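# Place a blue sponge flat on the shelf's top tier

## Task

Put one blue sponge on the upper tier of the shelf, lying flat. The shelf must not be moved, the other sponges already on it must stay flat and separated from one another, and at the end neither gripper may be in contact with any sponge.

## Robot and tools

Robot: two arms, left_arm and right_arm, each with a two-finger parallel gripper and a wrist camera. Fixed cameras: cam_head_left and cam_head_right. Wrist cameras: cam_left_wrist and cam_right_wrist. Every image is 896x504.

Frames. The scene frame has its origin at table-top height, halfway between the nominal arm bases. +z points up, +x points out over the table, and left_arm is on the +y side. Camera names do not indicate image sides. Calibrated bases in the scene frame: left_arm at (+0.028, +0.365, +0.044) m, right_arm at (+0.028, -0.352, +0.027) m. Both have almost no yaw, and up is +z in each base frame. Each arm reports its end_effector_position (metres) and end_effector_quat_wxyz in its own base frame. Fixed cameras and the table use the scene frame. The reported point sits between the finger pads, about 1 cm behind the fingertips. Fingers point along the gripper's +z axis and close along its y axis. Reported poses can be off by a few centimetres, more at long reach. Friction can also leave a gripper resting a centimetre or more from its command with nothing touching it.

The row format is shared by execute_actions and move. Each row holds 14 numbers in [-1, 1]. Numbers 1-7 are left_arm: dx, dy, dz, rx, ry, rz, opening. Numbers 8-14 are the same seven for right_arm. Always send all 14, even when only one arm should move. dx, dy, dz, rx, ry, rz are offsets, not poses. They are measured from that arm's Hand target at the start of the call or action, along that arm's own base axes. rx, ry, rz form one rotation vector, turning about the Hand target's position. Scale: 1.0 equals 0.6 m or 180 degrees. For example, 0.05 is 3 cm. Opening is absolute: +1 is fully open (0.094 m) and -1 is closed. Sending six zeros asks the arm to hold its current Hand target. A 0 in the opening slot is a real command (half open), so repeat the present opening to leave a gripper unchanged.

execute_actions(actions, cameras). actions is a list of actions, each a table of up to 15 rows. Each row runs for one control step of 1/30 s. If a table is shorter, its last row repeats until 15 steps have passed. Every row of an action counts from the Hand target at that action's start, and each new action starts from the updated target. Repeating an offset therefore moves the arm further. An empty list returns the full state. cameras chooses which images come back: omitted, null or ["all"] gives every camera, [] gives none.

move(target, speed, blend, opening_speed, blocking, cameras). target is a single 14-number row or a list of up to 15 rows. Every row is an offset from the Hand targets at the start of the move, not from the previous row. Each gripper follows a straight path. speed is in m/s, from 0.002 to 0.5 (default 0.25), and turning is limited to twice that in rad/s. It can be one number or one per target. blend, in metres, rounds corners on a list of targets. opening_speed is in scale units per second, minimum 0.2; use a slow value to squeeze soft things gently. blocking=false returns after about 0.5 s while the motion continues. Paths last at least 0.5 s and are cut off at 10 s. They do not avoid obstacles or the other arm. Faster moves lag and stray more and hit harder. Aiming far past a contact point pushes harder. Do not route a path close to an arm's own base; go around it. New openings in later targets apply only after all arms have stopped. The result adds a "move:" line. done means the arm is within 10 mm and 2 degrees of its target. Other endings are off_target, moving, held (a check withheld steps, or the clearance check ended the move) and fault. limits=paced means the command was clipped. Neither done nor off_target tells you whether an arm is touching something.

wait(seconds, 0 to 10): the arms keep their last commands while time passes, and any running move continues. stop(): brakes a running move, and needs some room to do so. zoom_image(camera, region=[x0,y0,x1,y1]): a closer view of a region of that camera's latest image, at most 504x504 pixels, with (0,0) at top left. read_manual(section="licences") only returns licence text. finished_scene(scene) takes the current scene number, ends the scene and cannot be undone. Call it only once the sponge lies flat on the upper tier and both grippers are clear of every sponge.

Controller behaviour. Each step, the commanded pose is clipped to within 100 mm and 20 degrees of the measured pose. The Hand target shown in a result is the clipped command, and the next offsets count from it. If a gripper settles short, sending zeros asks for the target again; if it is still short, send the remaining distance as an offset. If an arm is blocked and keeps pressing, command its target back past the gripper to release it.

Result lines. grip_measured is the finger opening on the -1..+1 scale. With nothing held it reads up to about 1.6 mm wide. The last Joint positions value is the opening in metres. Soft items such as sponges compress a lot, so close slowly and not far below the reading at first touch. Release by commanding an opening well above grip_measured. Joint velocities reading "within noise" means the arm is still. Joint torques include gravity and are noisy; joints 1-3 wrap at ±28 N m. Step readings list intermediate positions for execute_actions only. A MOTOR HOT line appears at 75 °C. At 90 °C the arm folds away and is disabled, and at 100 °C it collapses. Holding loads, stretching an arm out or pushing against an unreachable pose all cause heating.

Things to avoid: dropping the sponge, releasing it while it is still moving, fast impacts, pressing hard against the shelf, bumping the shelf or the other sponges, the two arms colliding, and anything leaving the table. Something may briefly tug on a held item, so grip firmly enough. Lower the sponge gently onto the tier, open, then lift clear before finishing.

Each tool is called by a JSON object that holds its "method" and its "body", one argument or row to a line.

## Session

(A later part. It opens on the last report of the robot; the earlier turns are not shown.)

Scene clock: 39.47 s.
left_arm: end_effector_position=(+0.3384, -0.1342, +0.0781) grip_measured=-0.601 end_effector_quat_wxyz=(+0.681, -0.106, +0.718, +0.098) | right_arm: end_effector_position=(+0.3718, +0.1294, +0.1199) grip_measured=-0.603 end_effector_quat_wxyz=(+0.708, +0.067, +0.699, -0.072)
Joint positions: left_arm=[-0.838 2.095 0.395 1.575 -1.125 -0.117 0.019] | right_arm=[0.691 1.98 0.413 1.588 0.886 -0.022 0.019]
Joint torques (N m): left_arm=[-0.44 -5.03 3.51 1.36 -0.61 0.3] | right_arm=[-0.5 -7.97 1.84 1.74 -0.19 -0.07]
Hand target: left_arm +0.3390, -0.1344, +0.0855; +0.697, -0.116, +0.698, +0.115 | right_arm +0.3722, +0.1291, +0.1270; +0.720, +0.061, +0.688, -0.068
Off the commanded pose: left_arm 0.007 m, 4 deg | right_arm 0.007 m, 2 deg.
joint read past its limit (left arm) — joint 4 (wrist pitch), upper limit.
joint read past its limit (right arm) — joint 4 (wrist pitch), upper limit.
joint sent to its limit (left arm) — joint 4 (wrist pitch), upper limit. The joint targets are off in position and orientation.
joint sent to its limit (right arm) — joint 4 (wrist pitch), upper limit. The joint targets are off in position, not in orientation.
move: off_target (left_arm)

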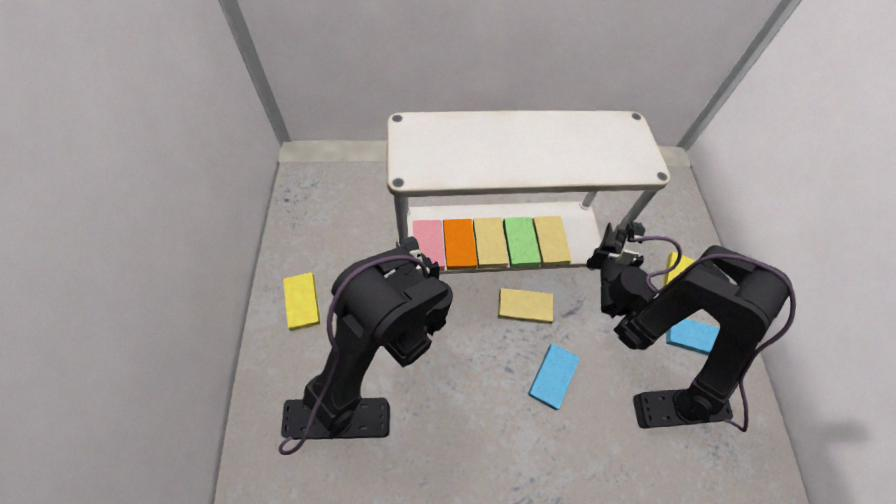

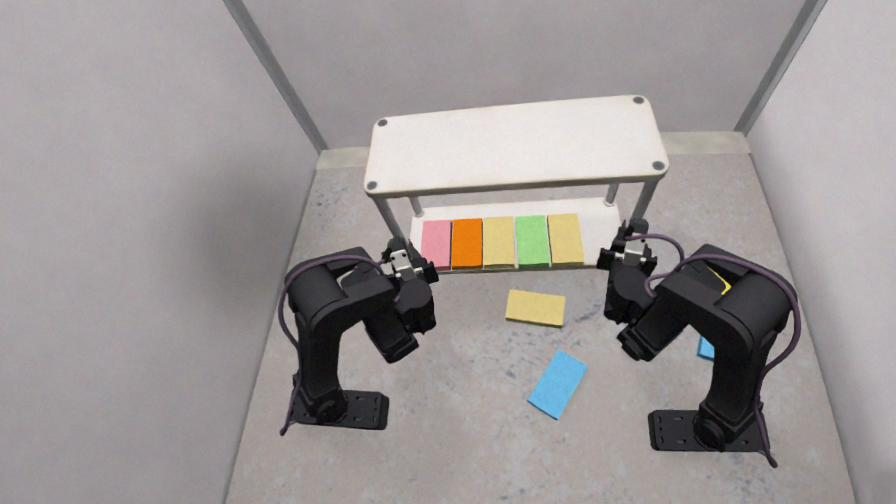

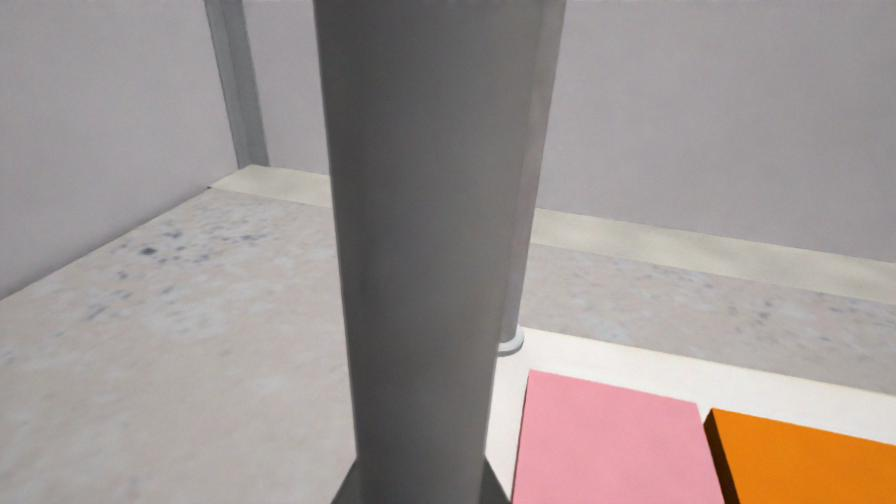

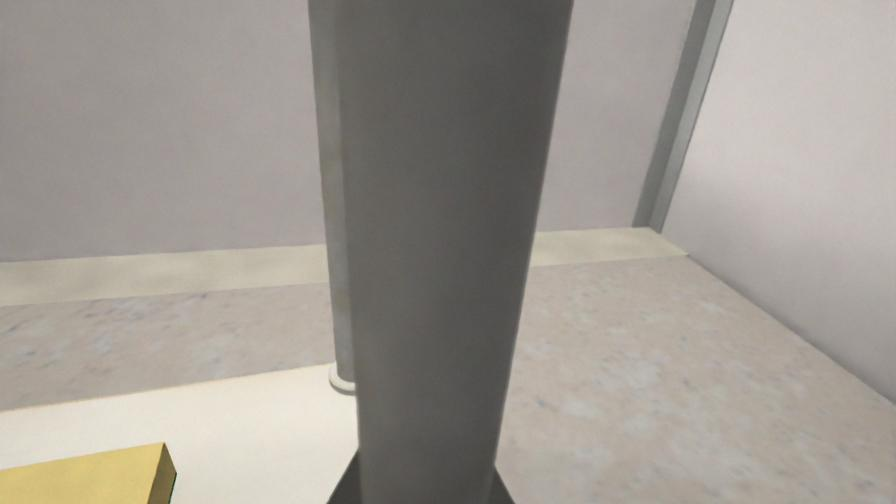

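{"method": "move", "body": {
  "target": [0,0,0,0,0,0,0.7,0,0,0,0,0,0,0.7],
  "opening_speed": 1.0,
  "cameras": ["cam_left_wrist","cam_right_wrist"]
}}

{"method": "move", "body": {
  "target": [
    [-0.16,-0.046,0,0,0,0,0.7,-0.165,0.032,0,0,0,0,0.7],
    [-0.16,-0.076,0.13,0,0,0,0.7,-0.16,-0.26,0.05,0,0,0,0.7]
  ],
  "speed": 0.15
}}

{"method": "zoom_image", "body": {
  "camera": "cam_head_left",
  "region": [380, 90, 680, 290]
}}

Scene clock: 41.80 s.
Off the commanded pose: left_arm 0.008 m, 3 deg | right_arm 0.007 m, 2 deg.
joint read past its limit (left arm) — joint 4 (wrist pitch), upper limit.
joint read past its limit (right arm) — joint 4 (wrist pitch), upper limit.
joint sent to its limit (left arm) — joint 4 (wrist pitch), upper limit. The joint targets are off in position and orientation.
joint sent to its limit (right arm) — joint 4 (wrist pitch), upper limit. The joint targets are off in position, not in orientation.
move: off_target (left_arm)
Images, in order: cam_left_wrist, cam_right_wrist.

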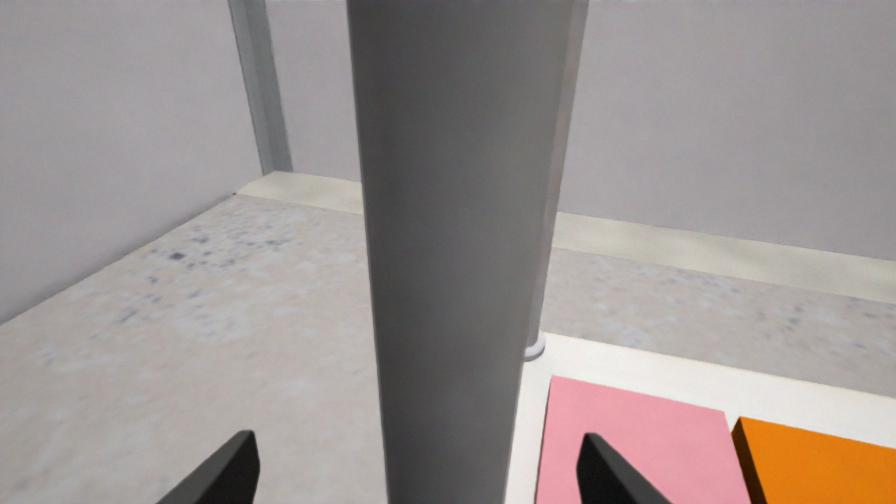

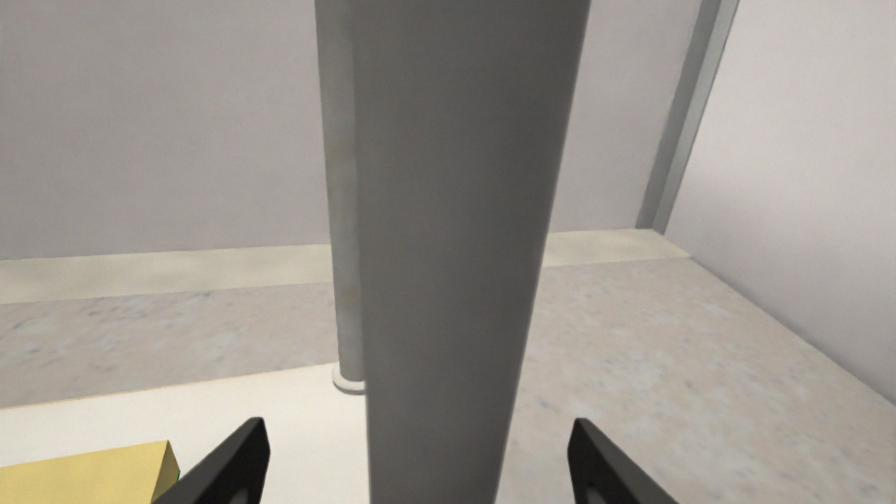

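Scene clock: 45.93 s.
left_arm: end_effector_position=(+0.2441, -0.1716, +0.1532) grip_measured=+0.697 end_effector_quat_wxyz=(+0.696, -0.088, +0.701, +0.126) | right_arm: end_effector_position=(+0.2787, -0.0245, +0.1718) grip_measured=+0.697 end_effector_quat_wxyz=(+0.691, +0.075, +0.716, -0.057)
Joint positions: left_arm=[-1.257 1.774 0.344 1.572 -1.561 0.196 0.08] | right_arm=[0.072 0.521 0.005 0.477 0.259 0.032 0.08]
Joint torques (N m): left_arm=[-0.43 -4.98 4.71 1.03 -0.02 0.05] | right_arm=[-0.62 0.31 5.42 1.64 -0.1 -0.08]
Hand target: left_arm +0.2430, -0.1800, +0.1635; +0.697, -0.116, +0.698, +0.115 | right_arm +0.2762, -0.0269, +0.1570; +0.720, +0.061, +0.688, -0.068
Off the commanded pose: left_arm 0.013 m, 3 deg | right_arm 0.015 m, 5 deg.
joint read past its limit (left arm) — joint 4 (wrist pitch), upper limit.
joint sent to its limit (left arm) — joint 5 (wrist yaw), lower limit. The joint targets are off in position, not in orientation.
joint sent to its limit (right arm) — joint 3 (elbow), lower limit, where the elbow is as bent as it goes. The joint targets are off in orientation, not in position.
move: off_target (left_arm, right_arm); limits=paced

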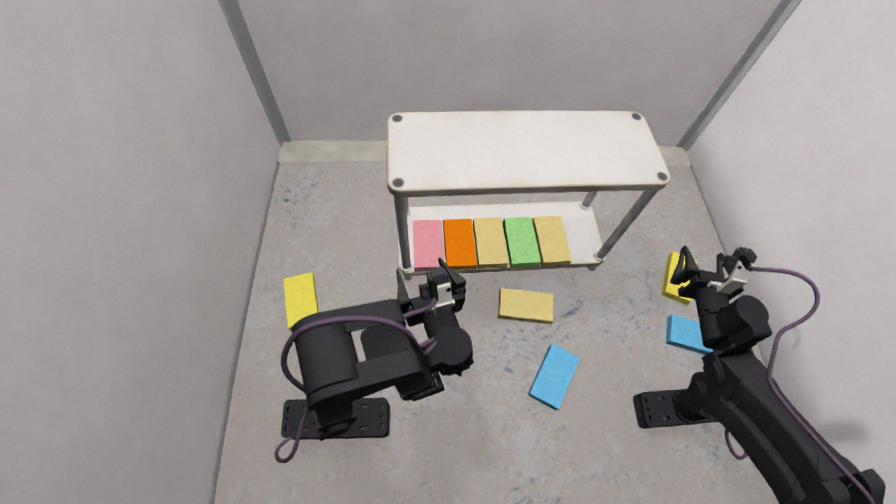

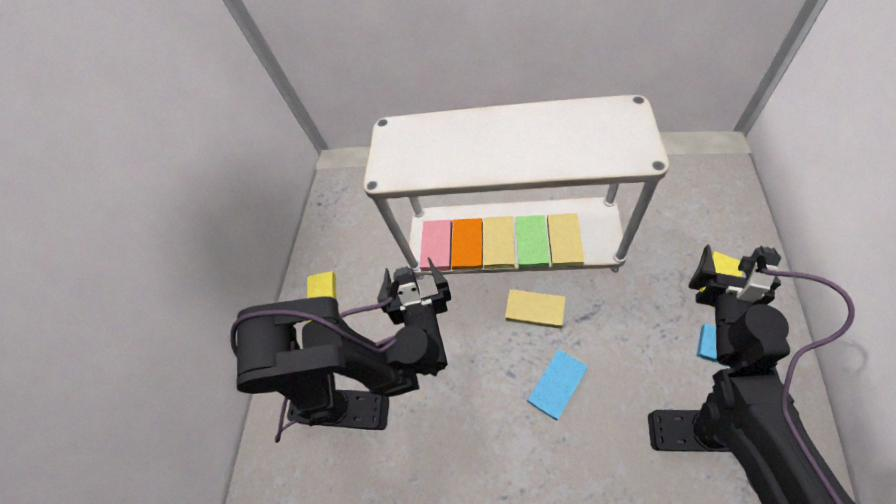

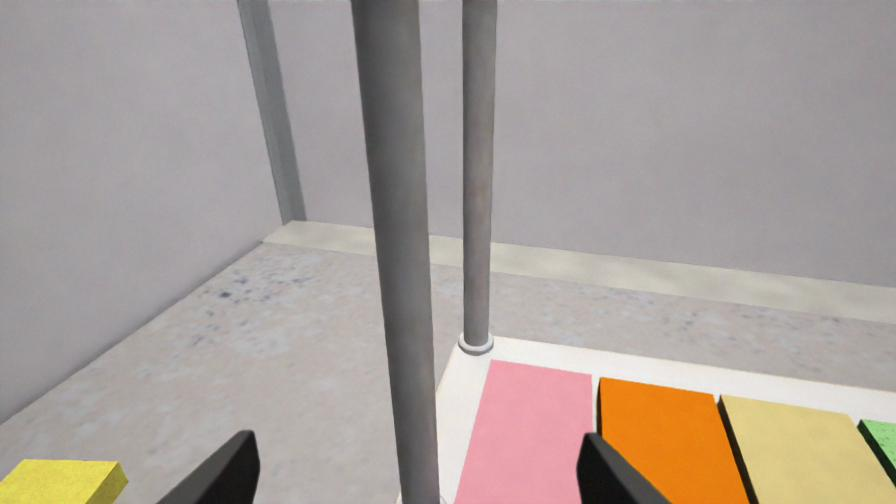

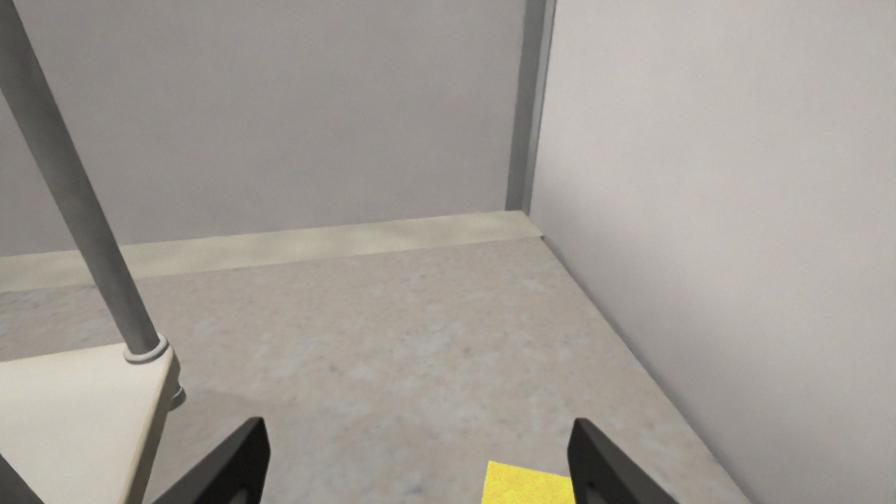

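Scaled by 1.680 from the camera's 896x504 image, which has a finer 1280x720 frame.

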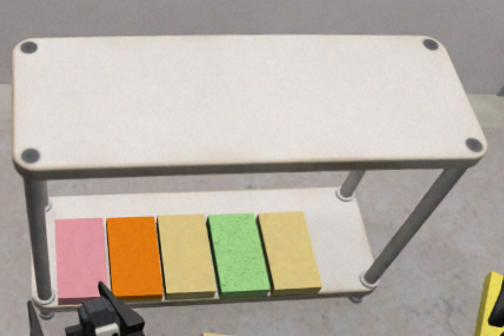

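{"method": "move", "body": {
  "target": [-0.338,-0.393,0.03,0,0.198,-0.197,1,0,0,0,0,0,0,0.7],
  "cameras": ["cam_left_wrist","cam_head_left"]
}}

Scene clock: 48.90 s.
left_arm: end_effector_position=(+0.0410, -0.4082, +0.1765) grip_measured=+0.997 end_effector_quat_wxyz=(+0.694, +0.113, +0.697, -0.138) | right_arm: end_effector_position=(+0.2796, -0.0243, +0.1679) grip_measured=+0.697 end_effector_quat_wxyz=(+0.686, +0.073, +0.722, -0.058)
Joint positions: left_arm=[-1.923 2.07 0.924 1.499 -1.566 0.317 0.094] | right_arm=[0.071 0.536 0.005 0.477 0.256 0.03 0.08]
Joint torques (N m): left_arm=[-0.12 -6.17 6.43 0.65 0.13 0.06] | right_arm=[-0.55 -0.47 5.42 1.69 -0.11 -0.07]
Hand target: left_arm +0.0402, -0.4158, +0.1815; +0.566, +0.125, +0.808, -0.104 | right_arm +0.2762, -0.0269, +0.1570; +0.720, +0.061, +0.688, -0.068
Off the commanded pose: left_arm 0.009 m, 35 deg; orientation clipped | right_arm 0.012 m, 6 deg.
joint sent to its limit (left arm) — joint 5 (wrist yaw), lower limit. The joint targets are off in position and orientation.
joint sent to its limit (right arm) — joint 3 (elbow), lower limit, where the elbow is as bent as it goes. The joint targets are off in orientation, not in position.
move: off_target (left_arm, right_arm); limits=paced
Images, in order: cam_head_left, cam_left_wrist.

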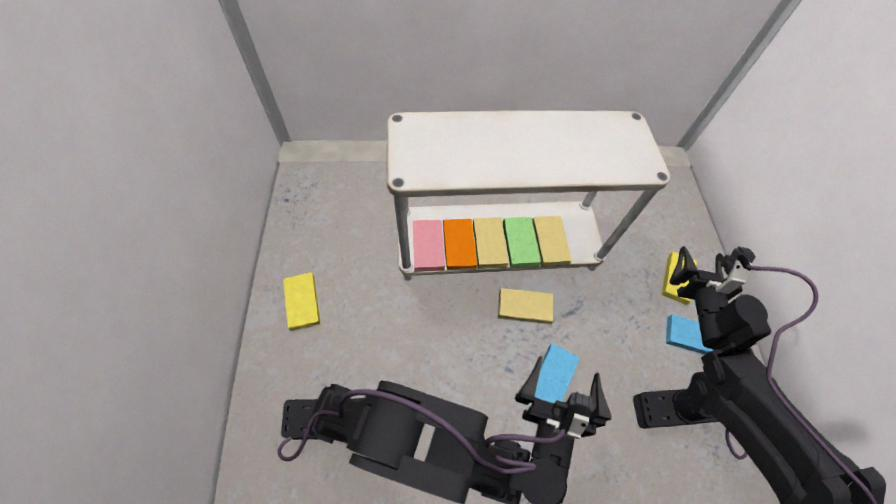

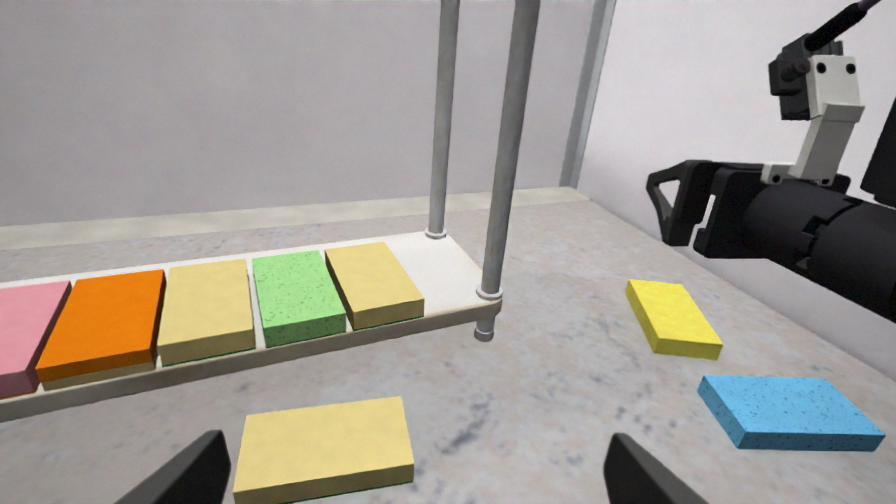

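{"method": "move", "body": {
  "target": [0.1,-0.023,0.067,0.079,0.045,-0.402,1,0,0,0,0,0,0,0.7],
  "cameras": ["cam_left_wrist","cam_head_left"]
}}

Scene clock: 53.30 s.
left_arm: end_effector_position=(+0.1032, -0.4238, +0.2019) grip_measured=+0.997 end_effector_quat_wxyz=(+0.318, +0.628, +0.633, -0.320) | right_arm: end_effector_position=(+0.2796, -0.0241, +0.1679) grip_measured=+0.697 end_effector_quat_wxyz=(+0.686, +0.072, +0.722, -0.057)
Joint positions: left_arm=[-1.222 1.468 1.107 -0.303 0.278 0.205 0.094] | right_arm=[0.071 0.536 0.005 0.477 0.254 0.03 0.08]
Joint torques (N m): left_arm=[0.34 -4.12 10.21 1.14 0.3 0.06] | right_arm=[-0.58 -0.47 5.41 1.69 -0.1 -0.07]
Hand target: left_arm +0.1002, -0.4296, +0.2217; +0.323, +0.634, +0.620, -0.331 | right_arm +0.2762, -0.0269, +0.1570; +0.720, +0.061, +0.688, -0.068
Off the commanded pose: left_arm 0.021 m, 2 deg | right_arm 0.012 m, 6 deg.
joint sent to its limit (right arm) — joint 3 (elbow), lower limit, where the elbow is as bent as it goes. The joint targets are off in orientation, not in position.
move: off_target (left_arm, right_arm)
Images, in order: cam_head_left, cam_left_wrist.

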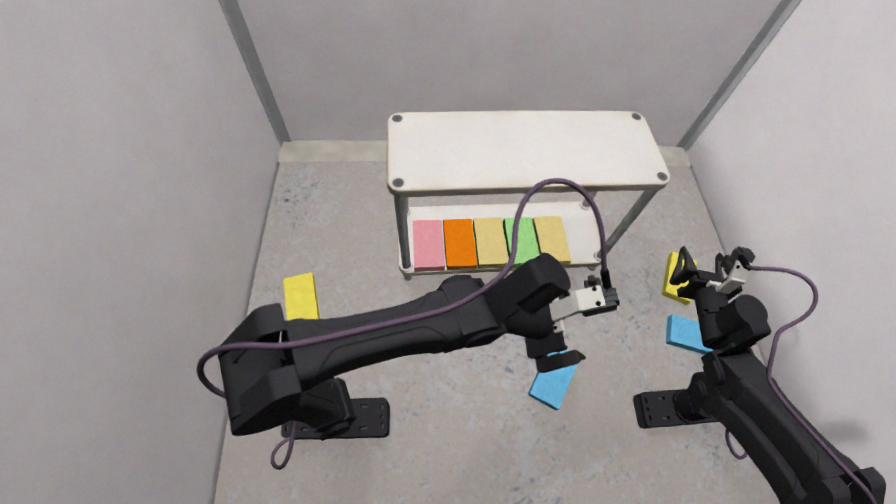

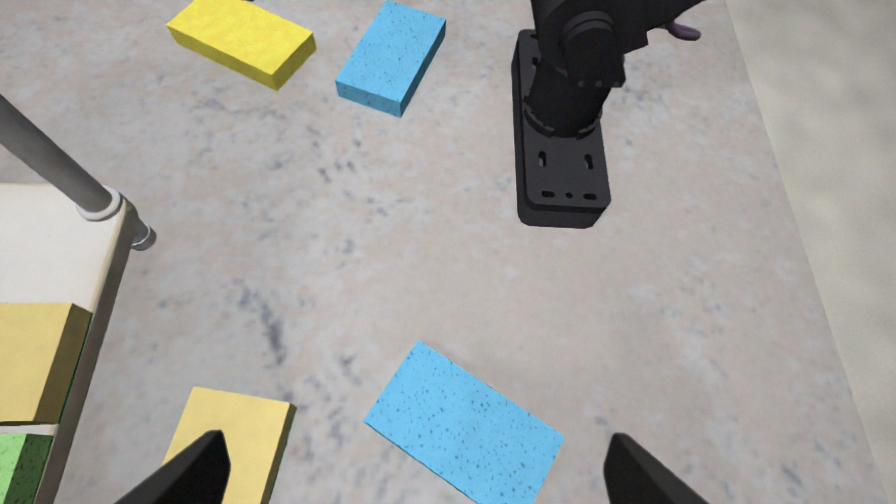

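{"method": "move", "body": {
  "target": [-0.05,-0.02,-0.06,0,0,0.328,1,0,0,0,0,0,0,0.7],
  "cameras": ["cam_left_wrist","cam_head_left"]
}}

Scene clock: 57.10 s.
left_arm: end_effector_position=(+0.0656, -0.4367, +0.1665) grip_measured=+0.997 end_effector_quat_wxyz=(+0.425, +0.265, +0.856, -0.126) | right_arm: end_effector_position=(+0.2796, -0.0241, +0.1679) grip_measured=+0.697 end_effector_quat_wxyz=(+0.686, +0.072, +0.722, -0.057)
Joint positions: left_arm=[-1.719 1.796 1.397 -0.663 -0.803 -0.9 0.094] | right_arm=[0.071 0.536 0.005 0.477 0.254 0.03 0.08]
Joint torques (N m): left_arm=[-0.38 -5.98 9.44 0.65 -0.77 -0.1] | right_arm=[-0.58 -0.47 5.41 1.69 -0.11 -0.07]
Heat: left arm: 30 °C; right arm: 34 °C.
Hand target: left_arm +0.0702, -0.4416, +0.1857; +0.444, +0.246, +0.852, -0.129 | right_arm +0.2762, -0.0269, +0.1570; +0.720, +0.061, +0.688, -0.068
Off the commanded pose: left_arm 0.020 m, 3 deg | right_arm 0.012 m, 6 deg.
joint sent to its limit (right arm) — joint 3 (elbow), lower limit, where the elbow is as bent as it goes. The joint targets are off in orientation, not in position.
move: off_target (left_arm, right_arm)
Images, in order: cam_head_left, cam_left_wrist.

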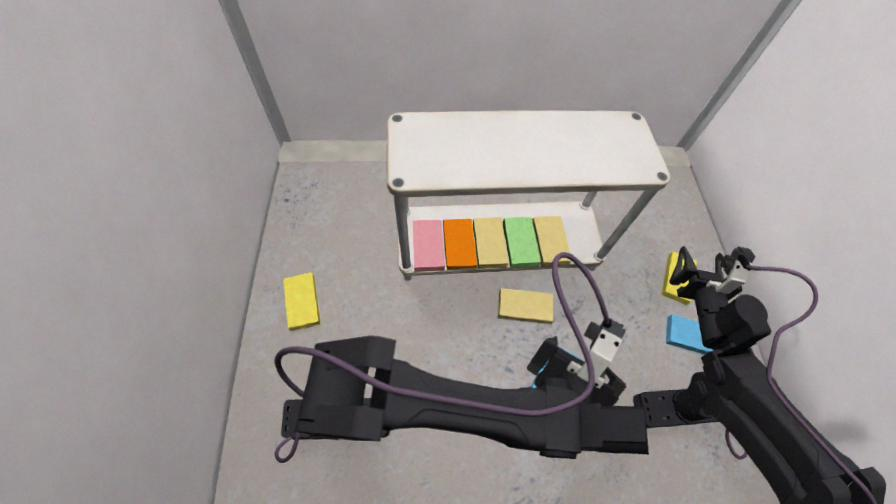

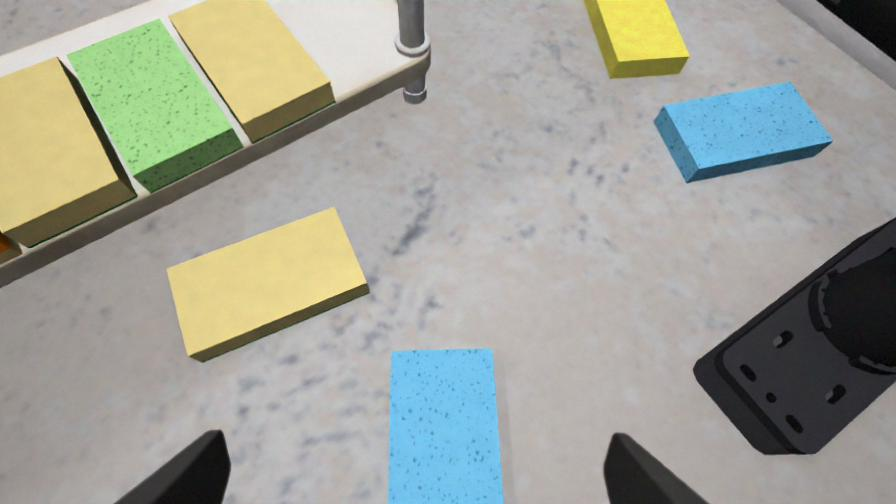

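{"method": "move", "body": {
  "target": [0.006,-0.018,-0.23,0,0,0,1,0,0,0,0,0,0,0.7],
  "speed": 0.15,
  "cameras": ["cam_left_wrist"]
}}

Scene clock: 59.40 s.
left_arm: end_effector_position=(+0.0636, -0.4519, +0.0432) grip_measured=+0.997 end_effector_quat_wxyz=(+0.425, +0.263, +0.857, -0.125) | right_arm: end_effector_position=(+0.2796, -0.0241, +0.1679) grip_measured=+0.697 end_effector_quat_wxyz=(+0.686, +0.072, +0.722, -0.058)
Joint positions: left_arm=[-1.719 2.026 1.183 -0.223 -0.805 -0.904 0.094] | right_arm=[0.071 0.536 0.005 0.477 0.254 0.029 0.08]
Joint torques (N m): left_arm=[0.61 -7.35 3.52 1.31 -0.71 0.05] | right_arm=[-0.58 -0.47 5.41 1.69 -0.1 -0.07]
Hand target: left_arm +0.0738, -0.4524, +0.0477; +0.444, +0.246, +0.852, -0.129 | right_arm +0.2762, -0.0269, +0.1570; +0.720, +0.061, +0.688, -0.068
Off the commanded pose: left_arm 0.011 m, 3 deg | right_arm 0.012 m, 6 deg.
joint sent to its limit (right arm) — joint 3 (elbow), lower limit, where the elbow is as bent as it goes. The joint targets are off in orientation, not in position.
move: off_target (left_arm, right_arm)
Images, in order: cam_left_wrist.

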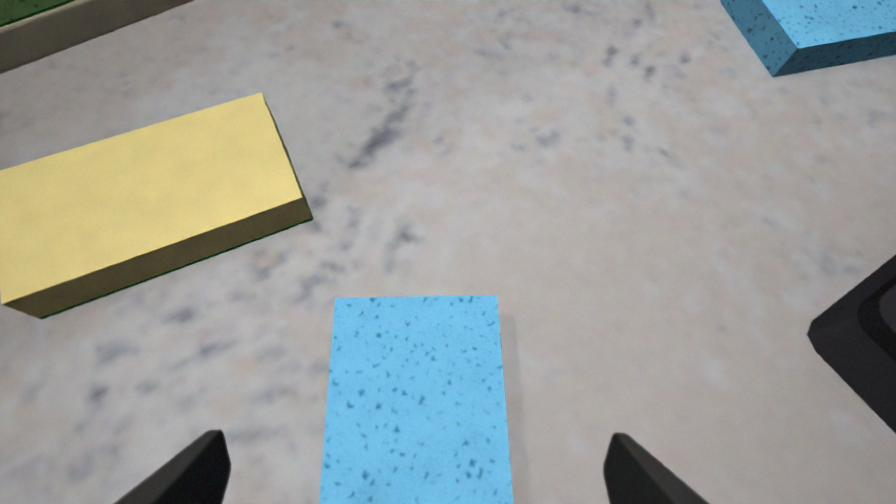

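{"method": "move", "body": {
  "target": [0.008,-0.004,-0.1155,0,0,0,1,0,0,0,0,0,0,0.7],
  "speed": 0.1,
  "cameras": ["cam_left_wrist"]
}}

Scene clock: 61.63 s.
left_arm: end_effector_position=(+0.0693, -0.4547, -0.0242) grip_measured=+0.997 end_effector_quat_wxyz=(+0.428, +0.258, +0.857, -0.127) | right_arm: end_effector_position=(+0.2796, -0.0241, +0.1679) grip_measured=+0.697 end_effector_quat_wxyz=(+0.686, +0.072, +0.722, -0.058)
Joint positions: left_arm=[-1.705 2.204 1.125 0.03 -0.805 -0.893 0.094] | right_arm=[0.071 0.536 0.005 0.477 0.254 0.029 0.08]
Joint torques (N m): left_arm=[0.57 -7.58 2.95 1.33 -0.64 0.04] | right_arm=[-0.58 -0.47 5.39 1.69 -0.1 -0.07]
Hand target: left_arm +0.0786, -0.4548, -0.0216; +0.444, +0.246, +0.852, -0.129 | right_arm +0.2762, -0.0269, +0.1570; +0.720, +0.061, +0.688, -0.068
Off the commanded pose: left_arm 0.010 m, 2 deg | right_arm 0.012 m, 6 deg.
joint sent to its limit (right arm) — joint 3 (elbow), lower limit, where the elbow is as bent as it goes. The joint targets are off in orientation, not in position.
move: off_target (right_arm)
Images, in order: cam_left_wrist.

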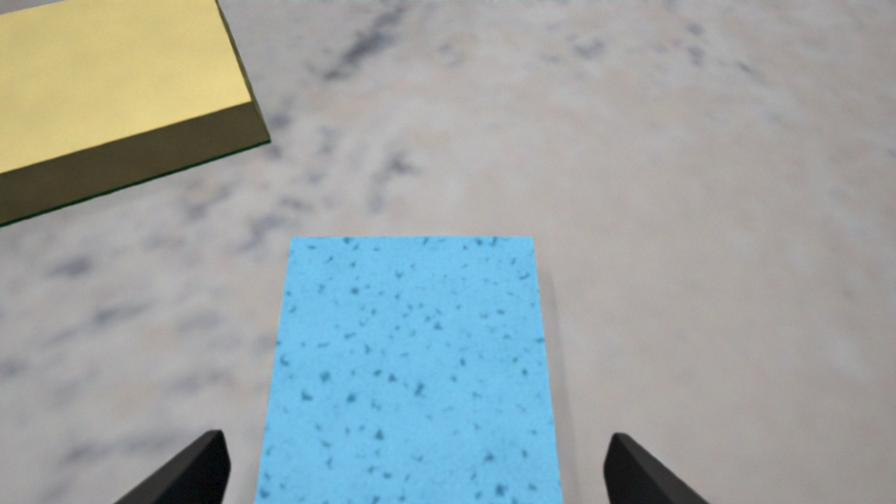

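Same view as in scene 2. Grasp and lift.

{"method": "move", "body": {
  "target": [0,0,0,0,0,0,0.14,0,0,0,0,0,0,0.7],
  "opening_speed": 0.5,
  "cameras": ["cam_left_wrist"]
}}

{"method": "move", "body": {
  "target": [0,0.0,0.2,0,0,0,0.14,0,0,0,0,0,0,0.7],
  "speed": 0.12
}}

Scene clock: 63.97 s.
Off the commanded pose: left_arm 0.010 m, 2 deg | right_arm 0.012 m, 6 deg.
joint sent to its limit (right arm) — joint 3 (elbow), lower limit, where the elbow is as bent as it goes. The joint targets are off in orientation, not in position.
move: off_target (right_arm)
Images, in order: cam_left_wrist.

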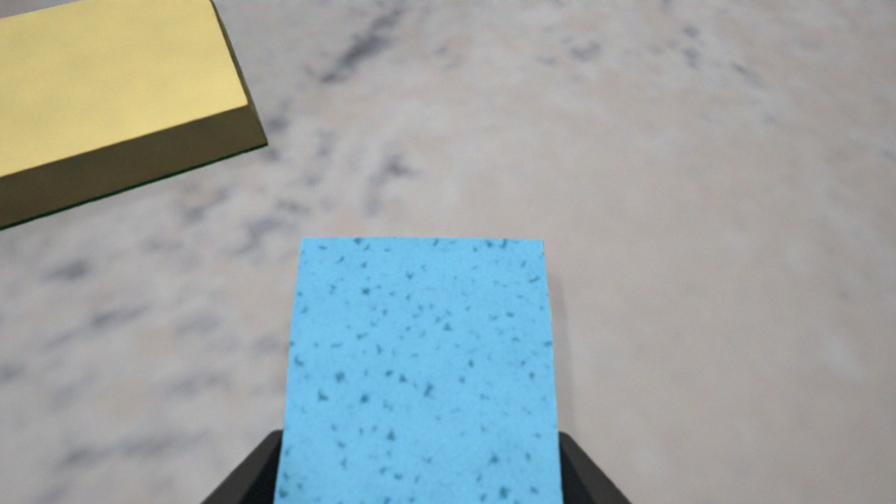

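Scene clock: 66.03 s.
left_arm: end_effector_position=(+0.0704, -0.4467, +0.0652) grip_measured=+0.345 end_effector_quat_wxyz=(+0.427, +0.274, +0.855, -0.109) | right_arm: end_effector_position=(+0.2796, -0.0241, +0.1679) grip_measured=+0.697 end_effector_quat_wxyz=(+0.686, +0.072, +0.722, -0.058)
Joint positions: left_arm=[-1.705 1.972 1.211 -0.318 -0.805 -0.872 0.063] | right_arm=[0.071 0.536 0.005 0.477 0.254 0.029 0.08]
Joint torques (N m): left_arm=[0.55 -10.21 8.24 0.69 -0.63 -0.06] | right_arm=[-0.58 -0.47 5.41 1.69 -0.1 -0.07]
Hand target: left_arm +0.0786, -0.4548, +0.0984; +0.444, +0.246, +0.852, -0.129 | right_arm +0.2762, -0.0269, +0.1570; +0.720, +0.061, +0.688, -0.068
Off the commanded pose: left_arm 0.035 m, 4 deg | right_arm 0.012 m, 6 deg.
joint sent to its limit (right arm) — joint 3 (elbow), lower limit, where the elbow is as bent as it goes. The joint targets are off in orientation, not in position.
move: off_target (left_arm, right_arm)

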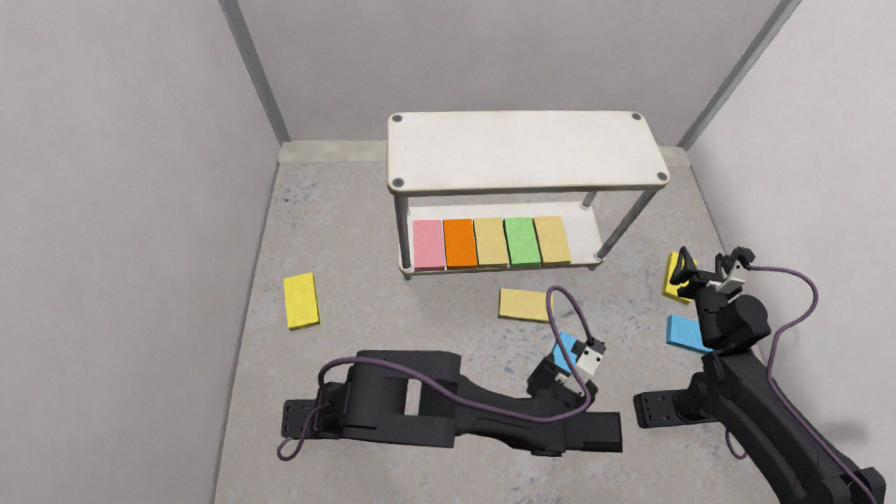

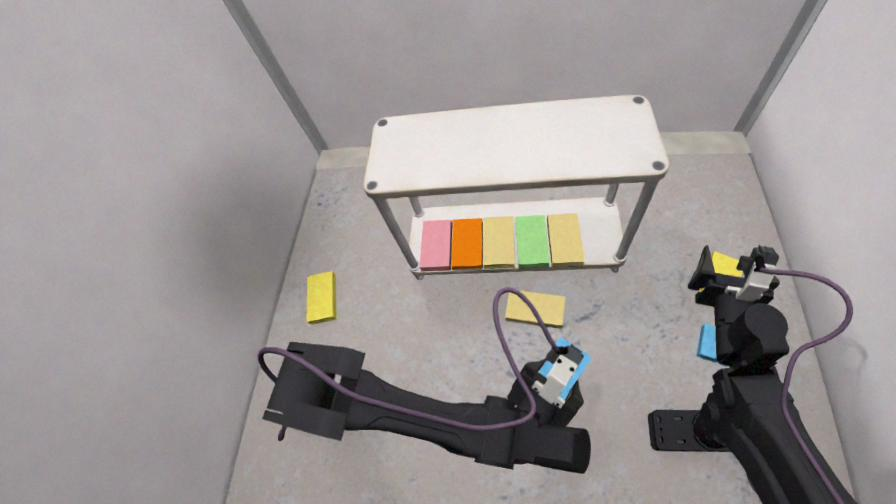

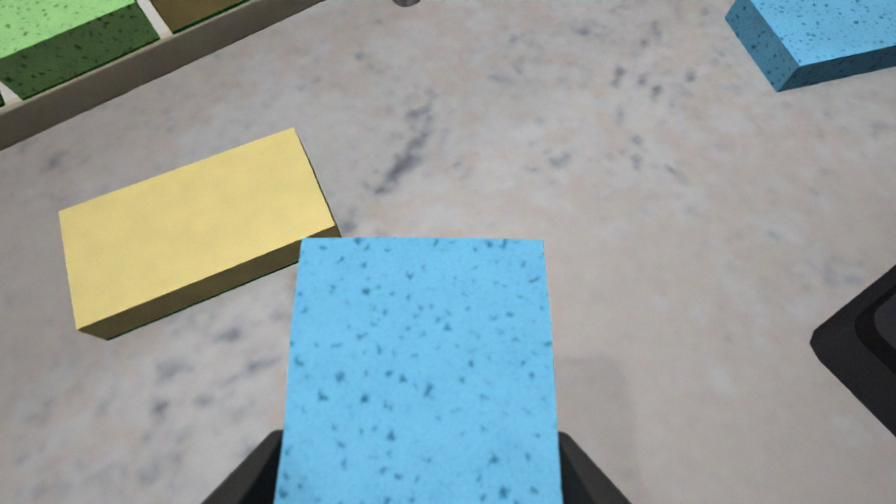

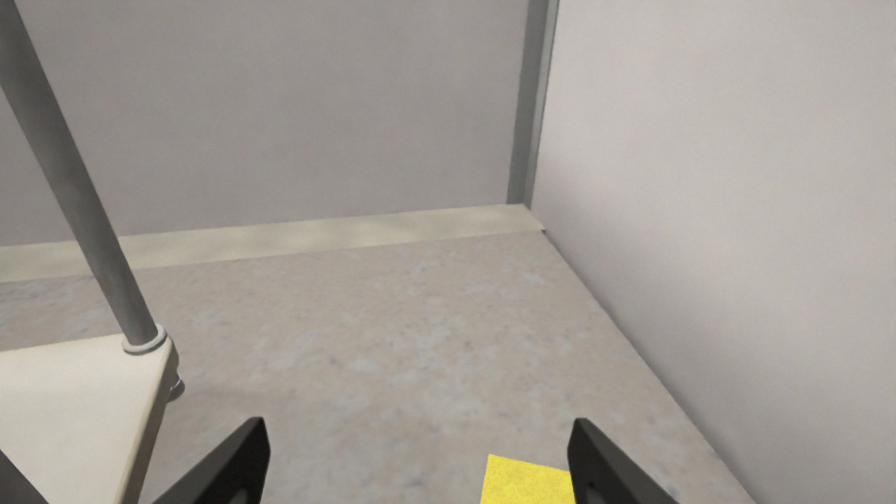

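{"method": "move", "body": {
  "target": [
    [0.03,0.1,0.36,-0.01,-0.03,0.04,0.14,0,0,0,0,0,0,0.7],
    [0.136,0.3325,0.55,-0.033,-0.088,0.121,0.14,0,0,0,0,0,0,0.7]
  ],
  "speed": 0.2,
  "blend": 0.05,
  "cameras": ["cam_left_wrist","cam_head_left"]
}}

Scene clock: 69.60 s.
left_arm: end_effector_position=(+0.1565, -0.2696, +0.4062) grip_measured=+0.344 end_effector_quat_wxyz=(+0.567, +0.099, +0.816, -0.049) | right_arm: end_effector_position=(+0.2797, -0.0238, +0.1679) grip_measured=+0.697 end_effector_quat_wxyz=(+0.686, +0.071, +0.722, -0.057)
Joint positions: left_arm=[-1.604 1.51 1.911 -1.541 -1.173 -1.074 0.063] | right_arm=[0.071 0.536 0.005 0.477 0.252 0.029 0.08]
Joint torques (N m): left_arm=[0.46 -4.49 7.08 0.52 -0.98 -0.04] | right_arm=[-0.58 -0.47 5.41 1.69 -0.1 -0.06]
Hand target: left_arm +0.1602, -0.2553, +0.4284; +0.585, +0.073, +0.806, -0.052 | right_arm +0.2762, -0.0269, +0.1570; +0.720, +0.061, +0.688, -0.068
Off the commanded pose: left_arm 0.027 m, 4 deg | right_arm 0.012 m, 6 deg.
joint sent to its limit (left arm) — joint 4 (wrist pitch), lower limit. The joint targets are off in position, not in orientation.
joint sent to its limit (right arm) — joint 3 (elbow), lower limit, where the elbow is as bent as it goes. The joint targets are off in position and orientation.
move: off_target (left_arm, right_arm)
Images, in order: cam_head_left, cam_left_wrist.

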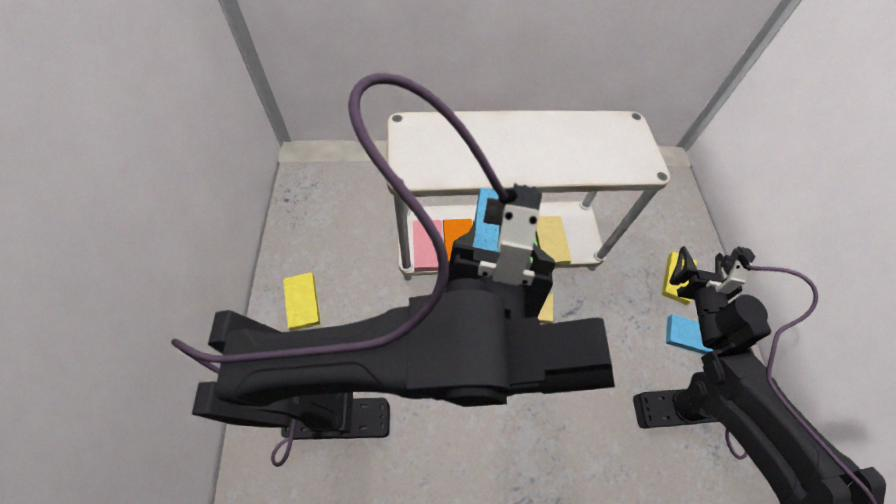

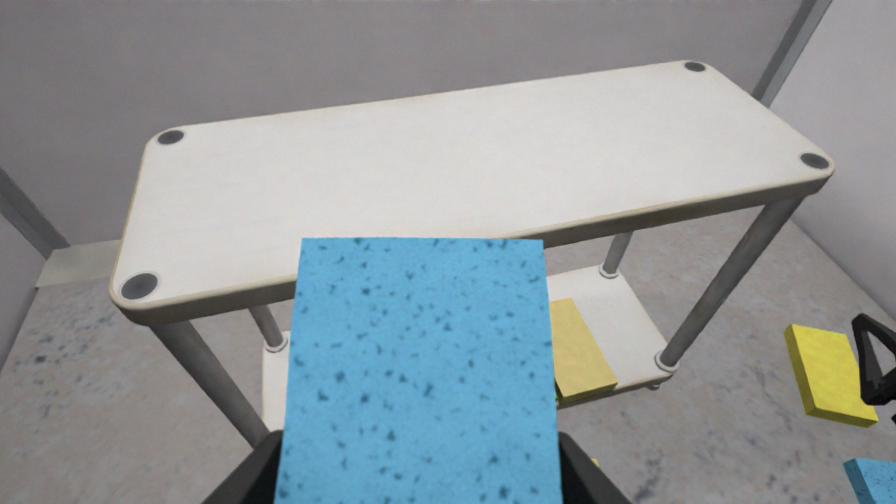

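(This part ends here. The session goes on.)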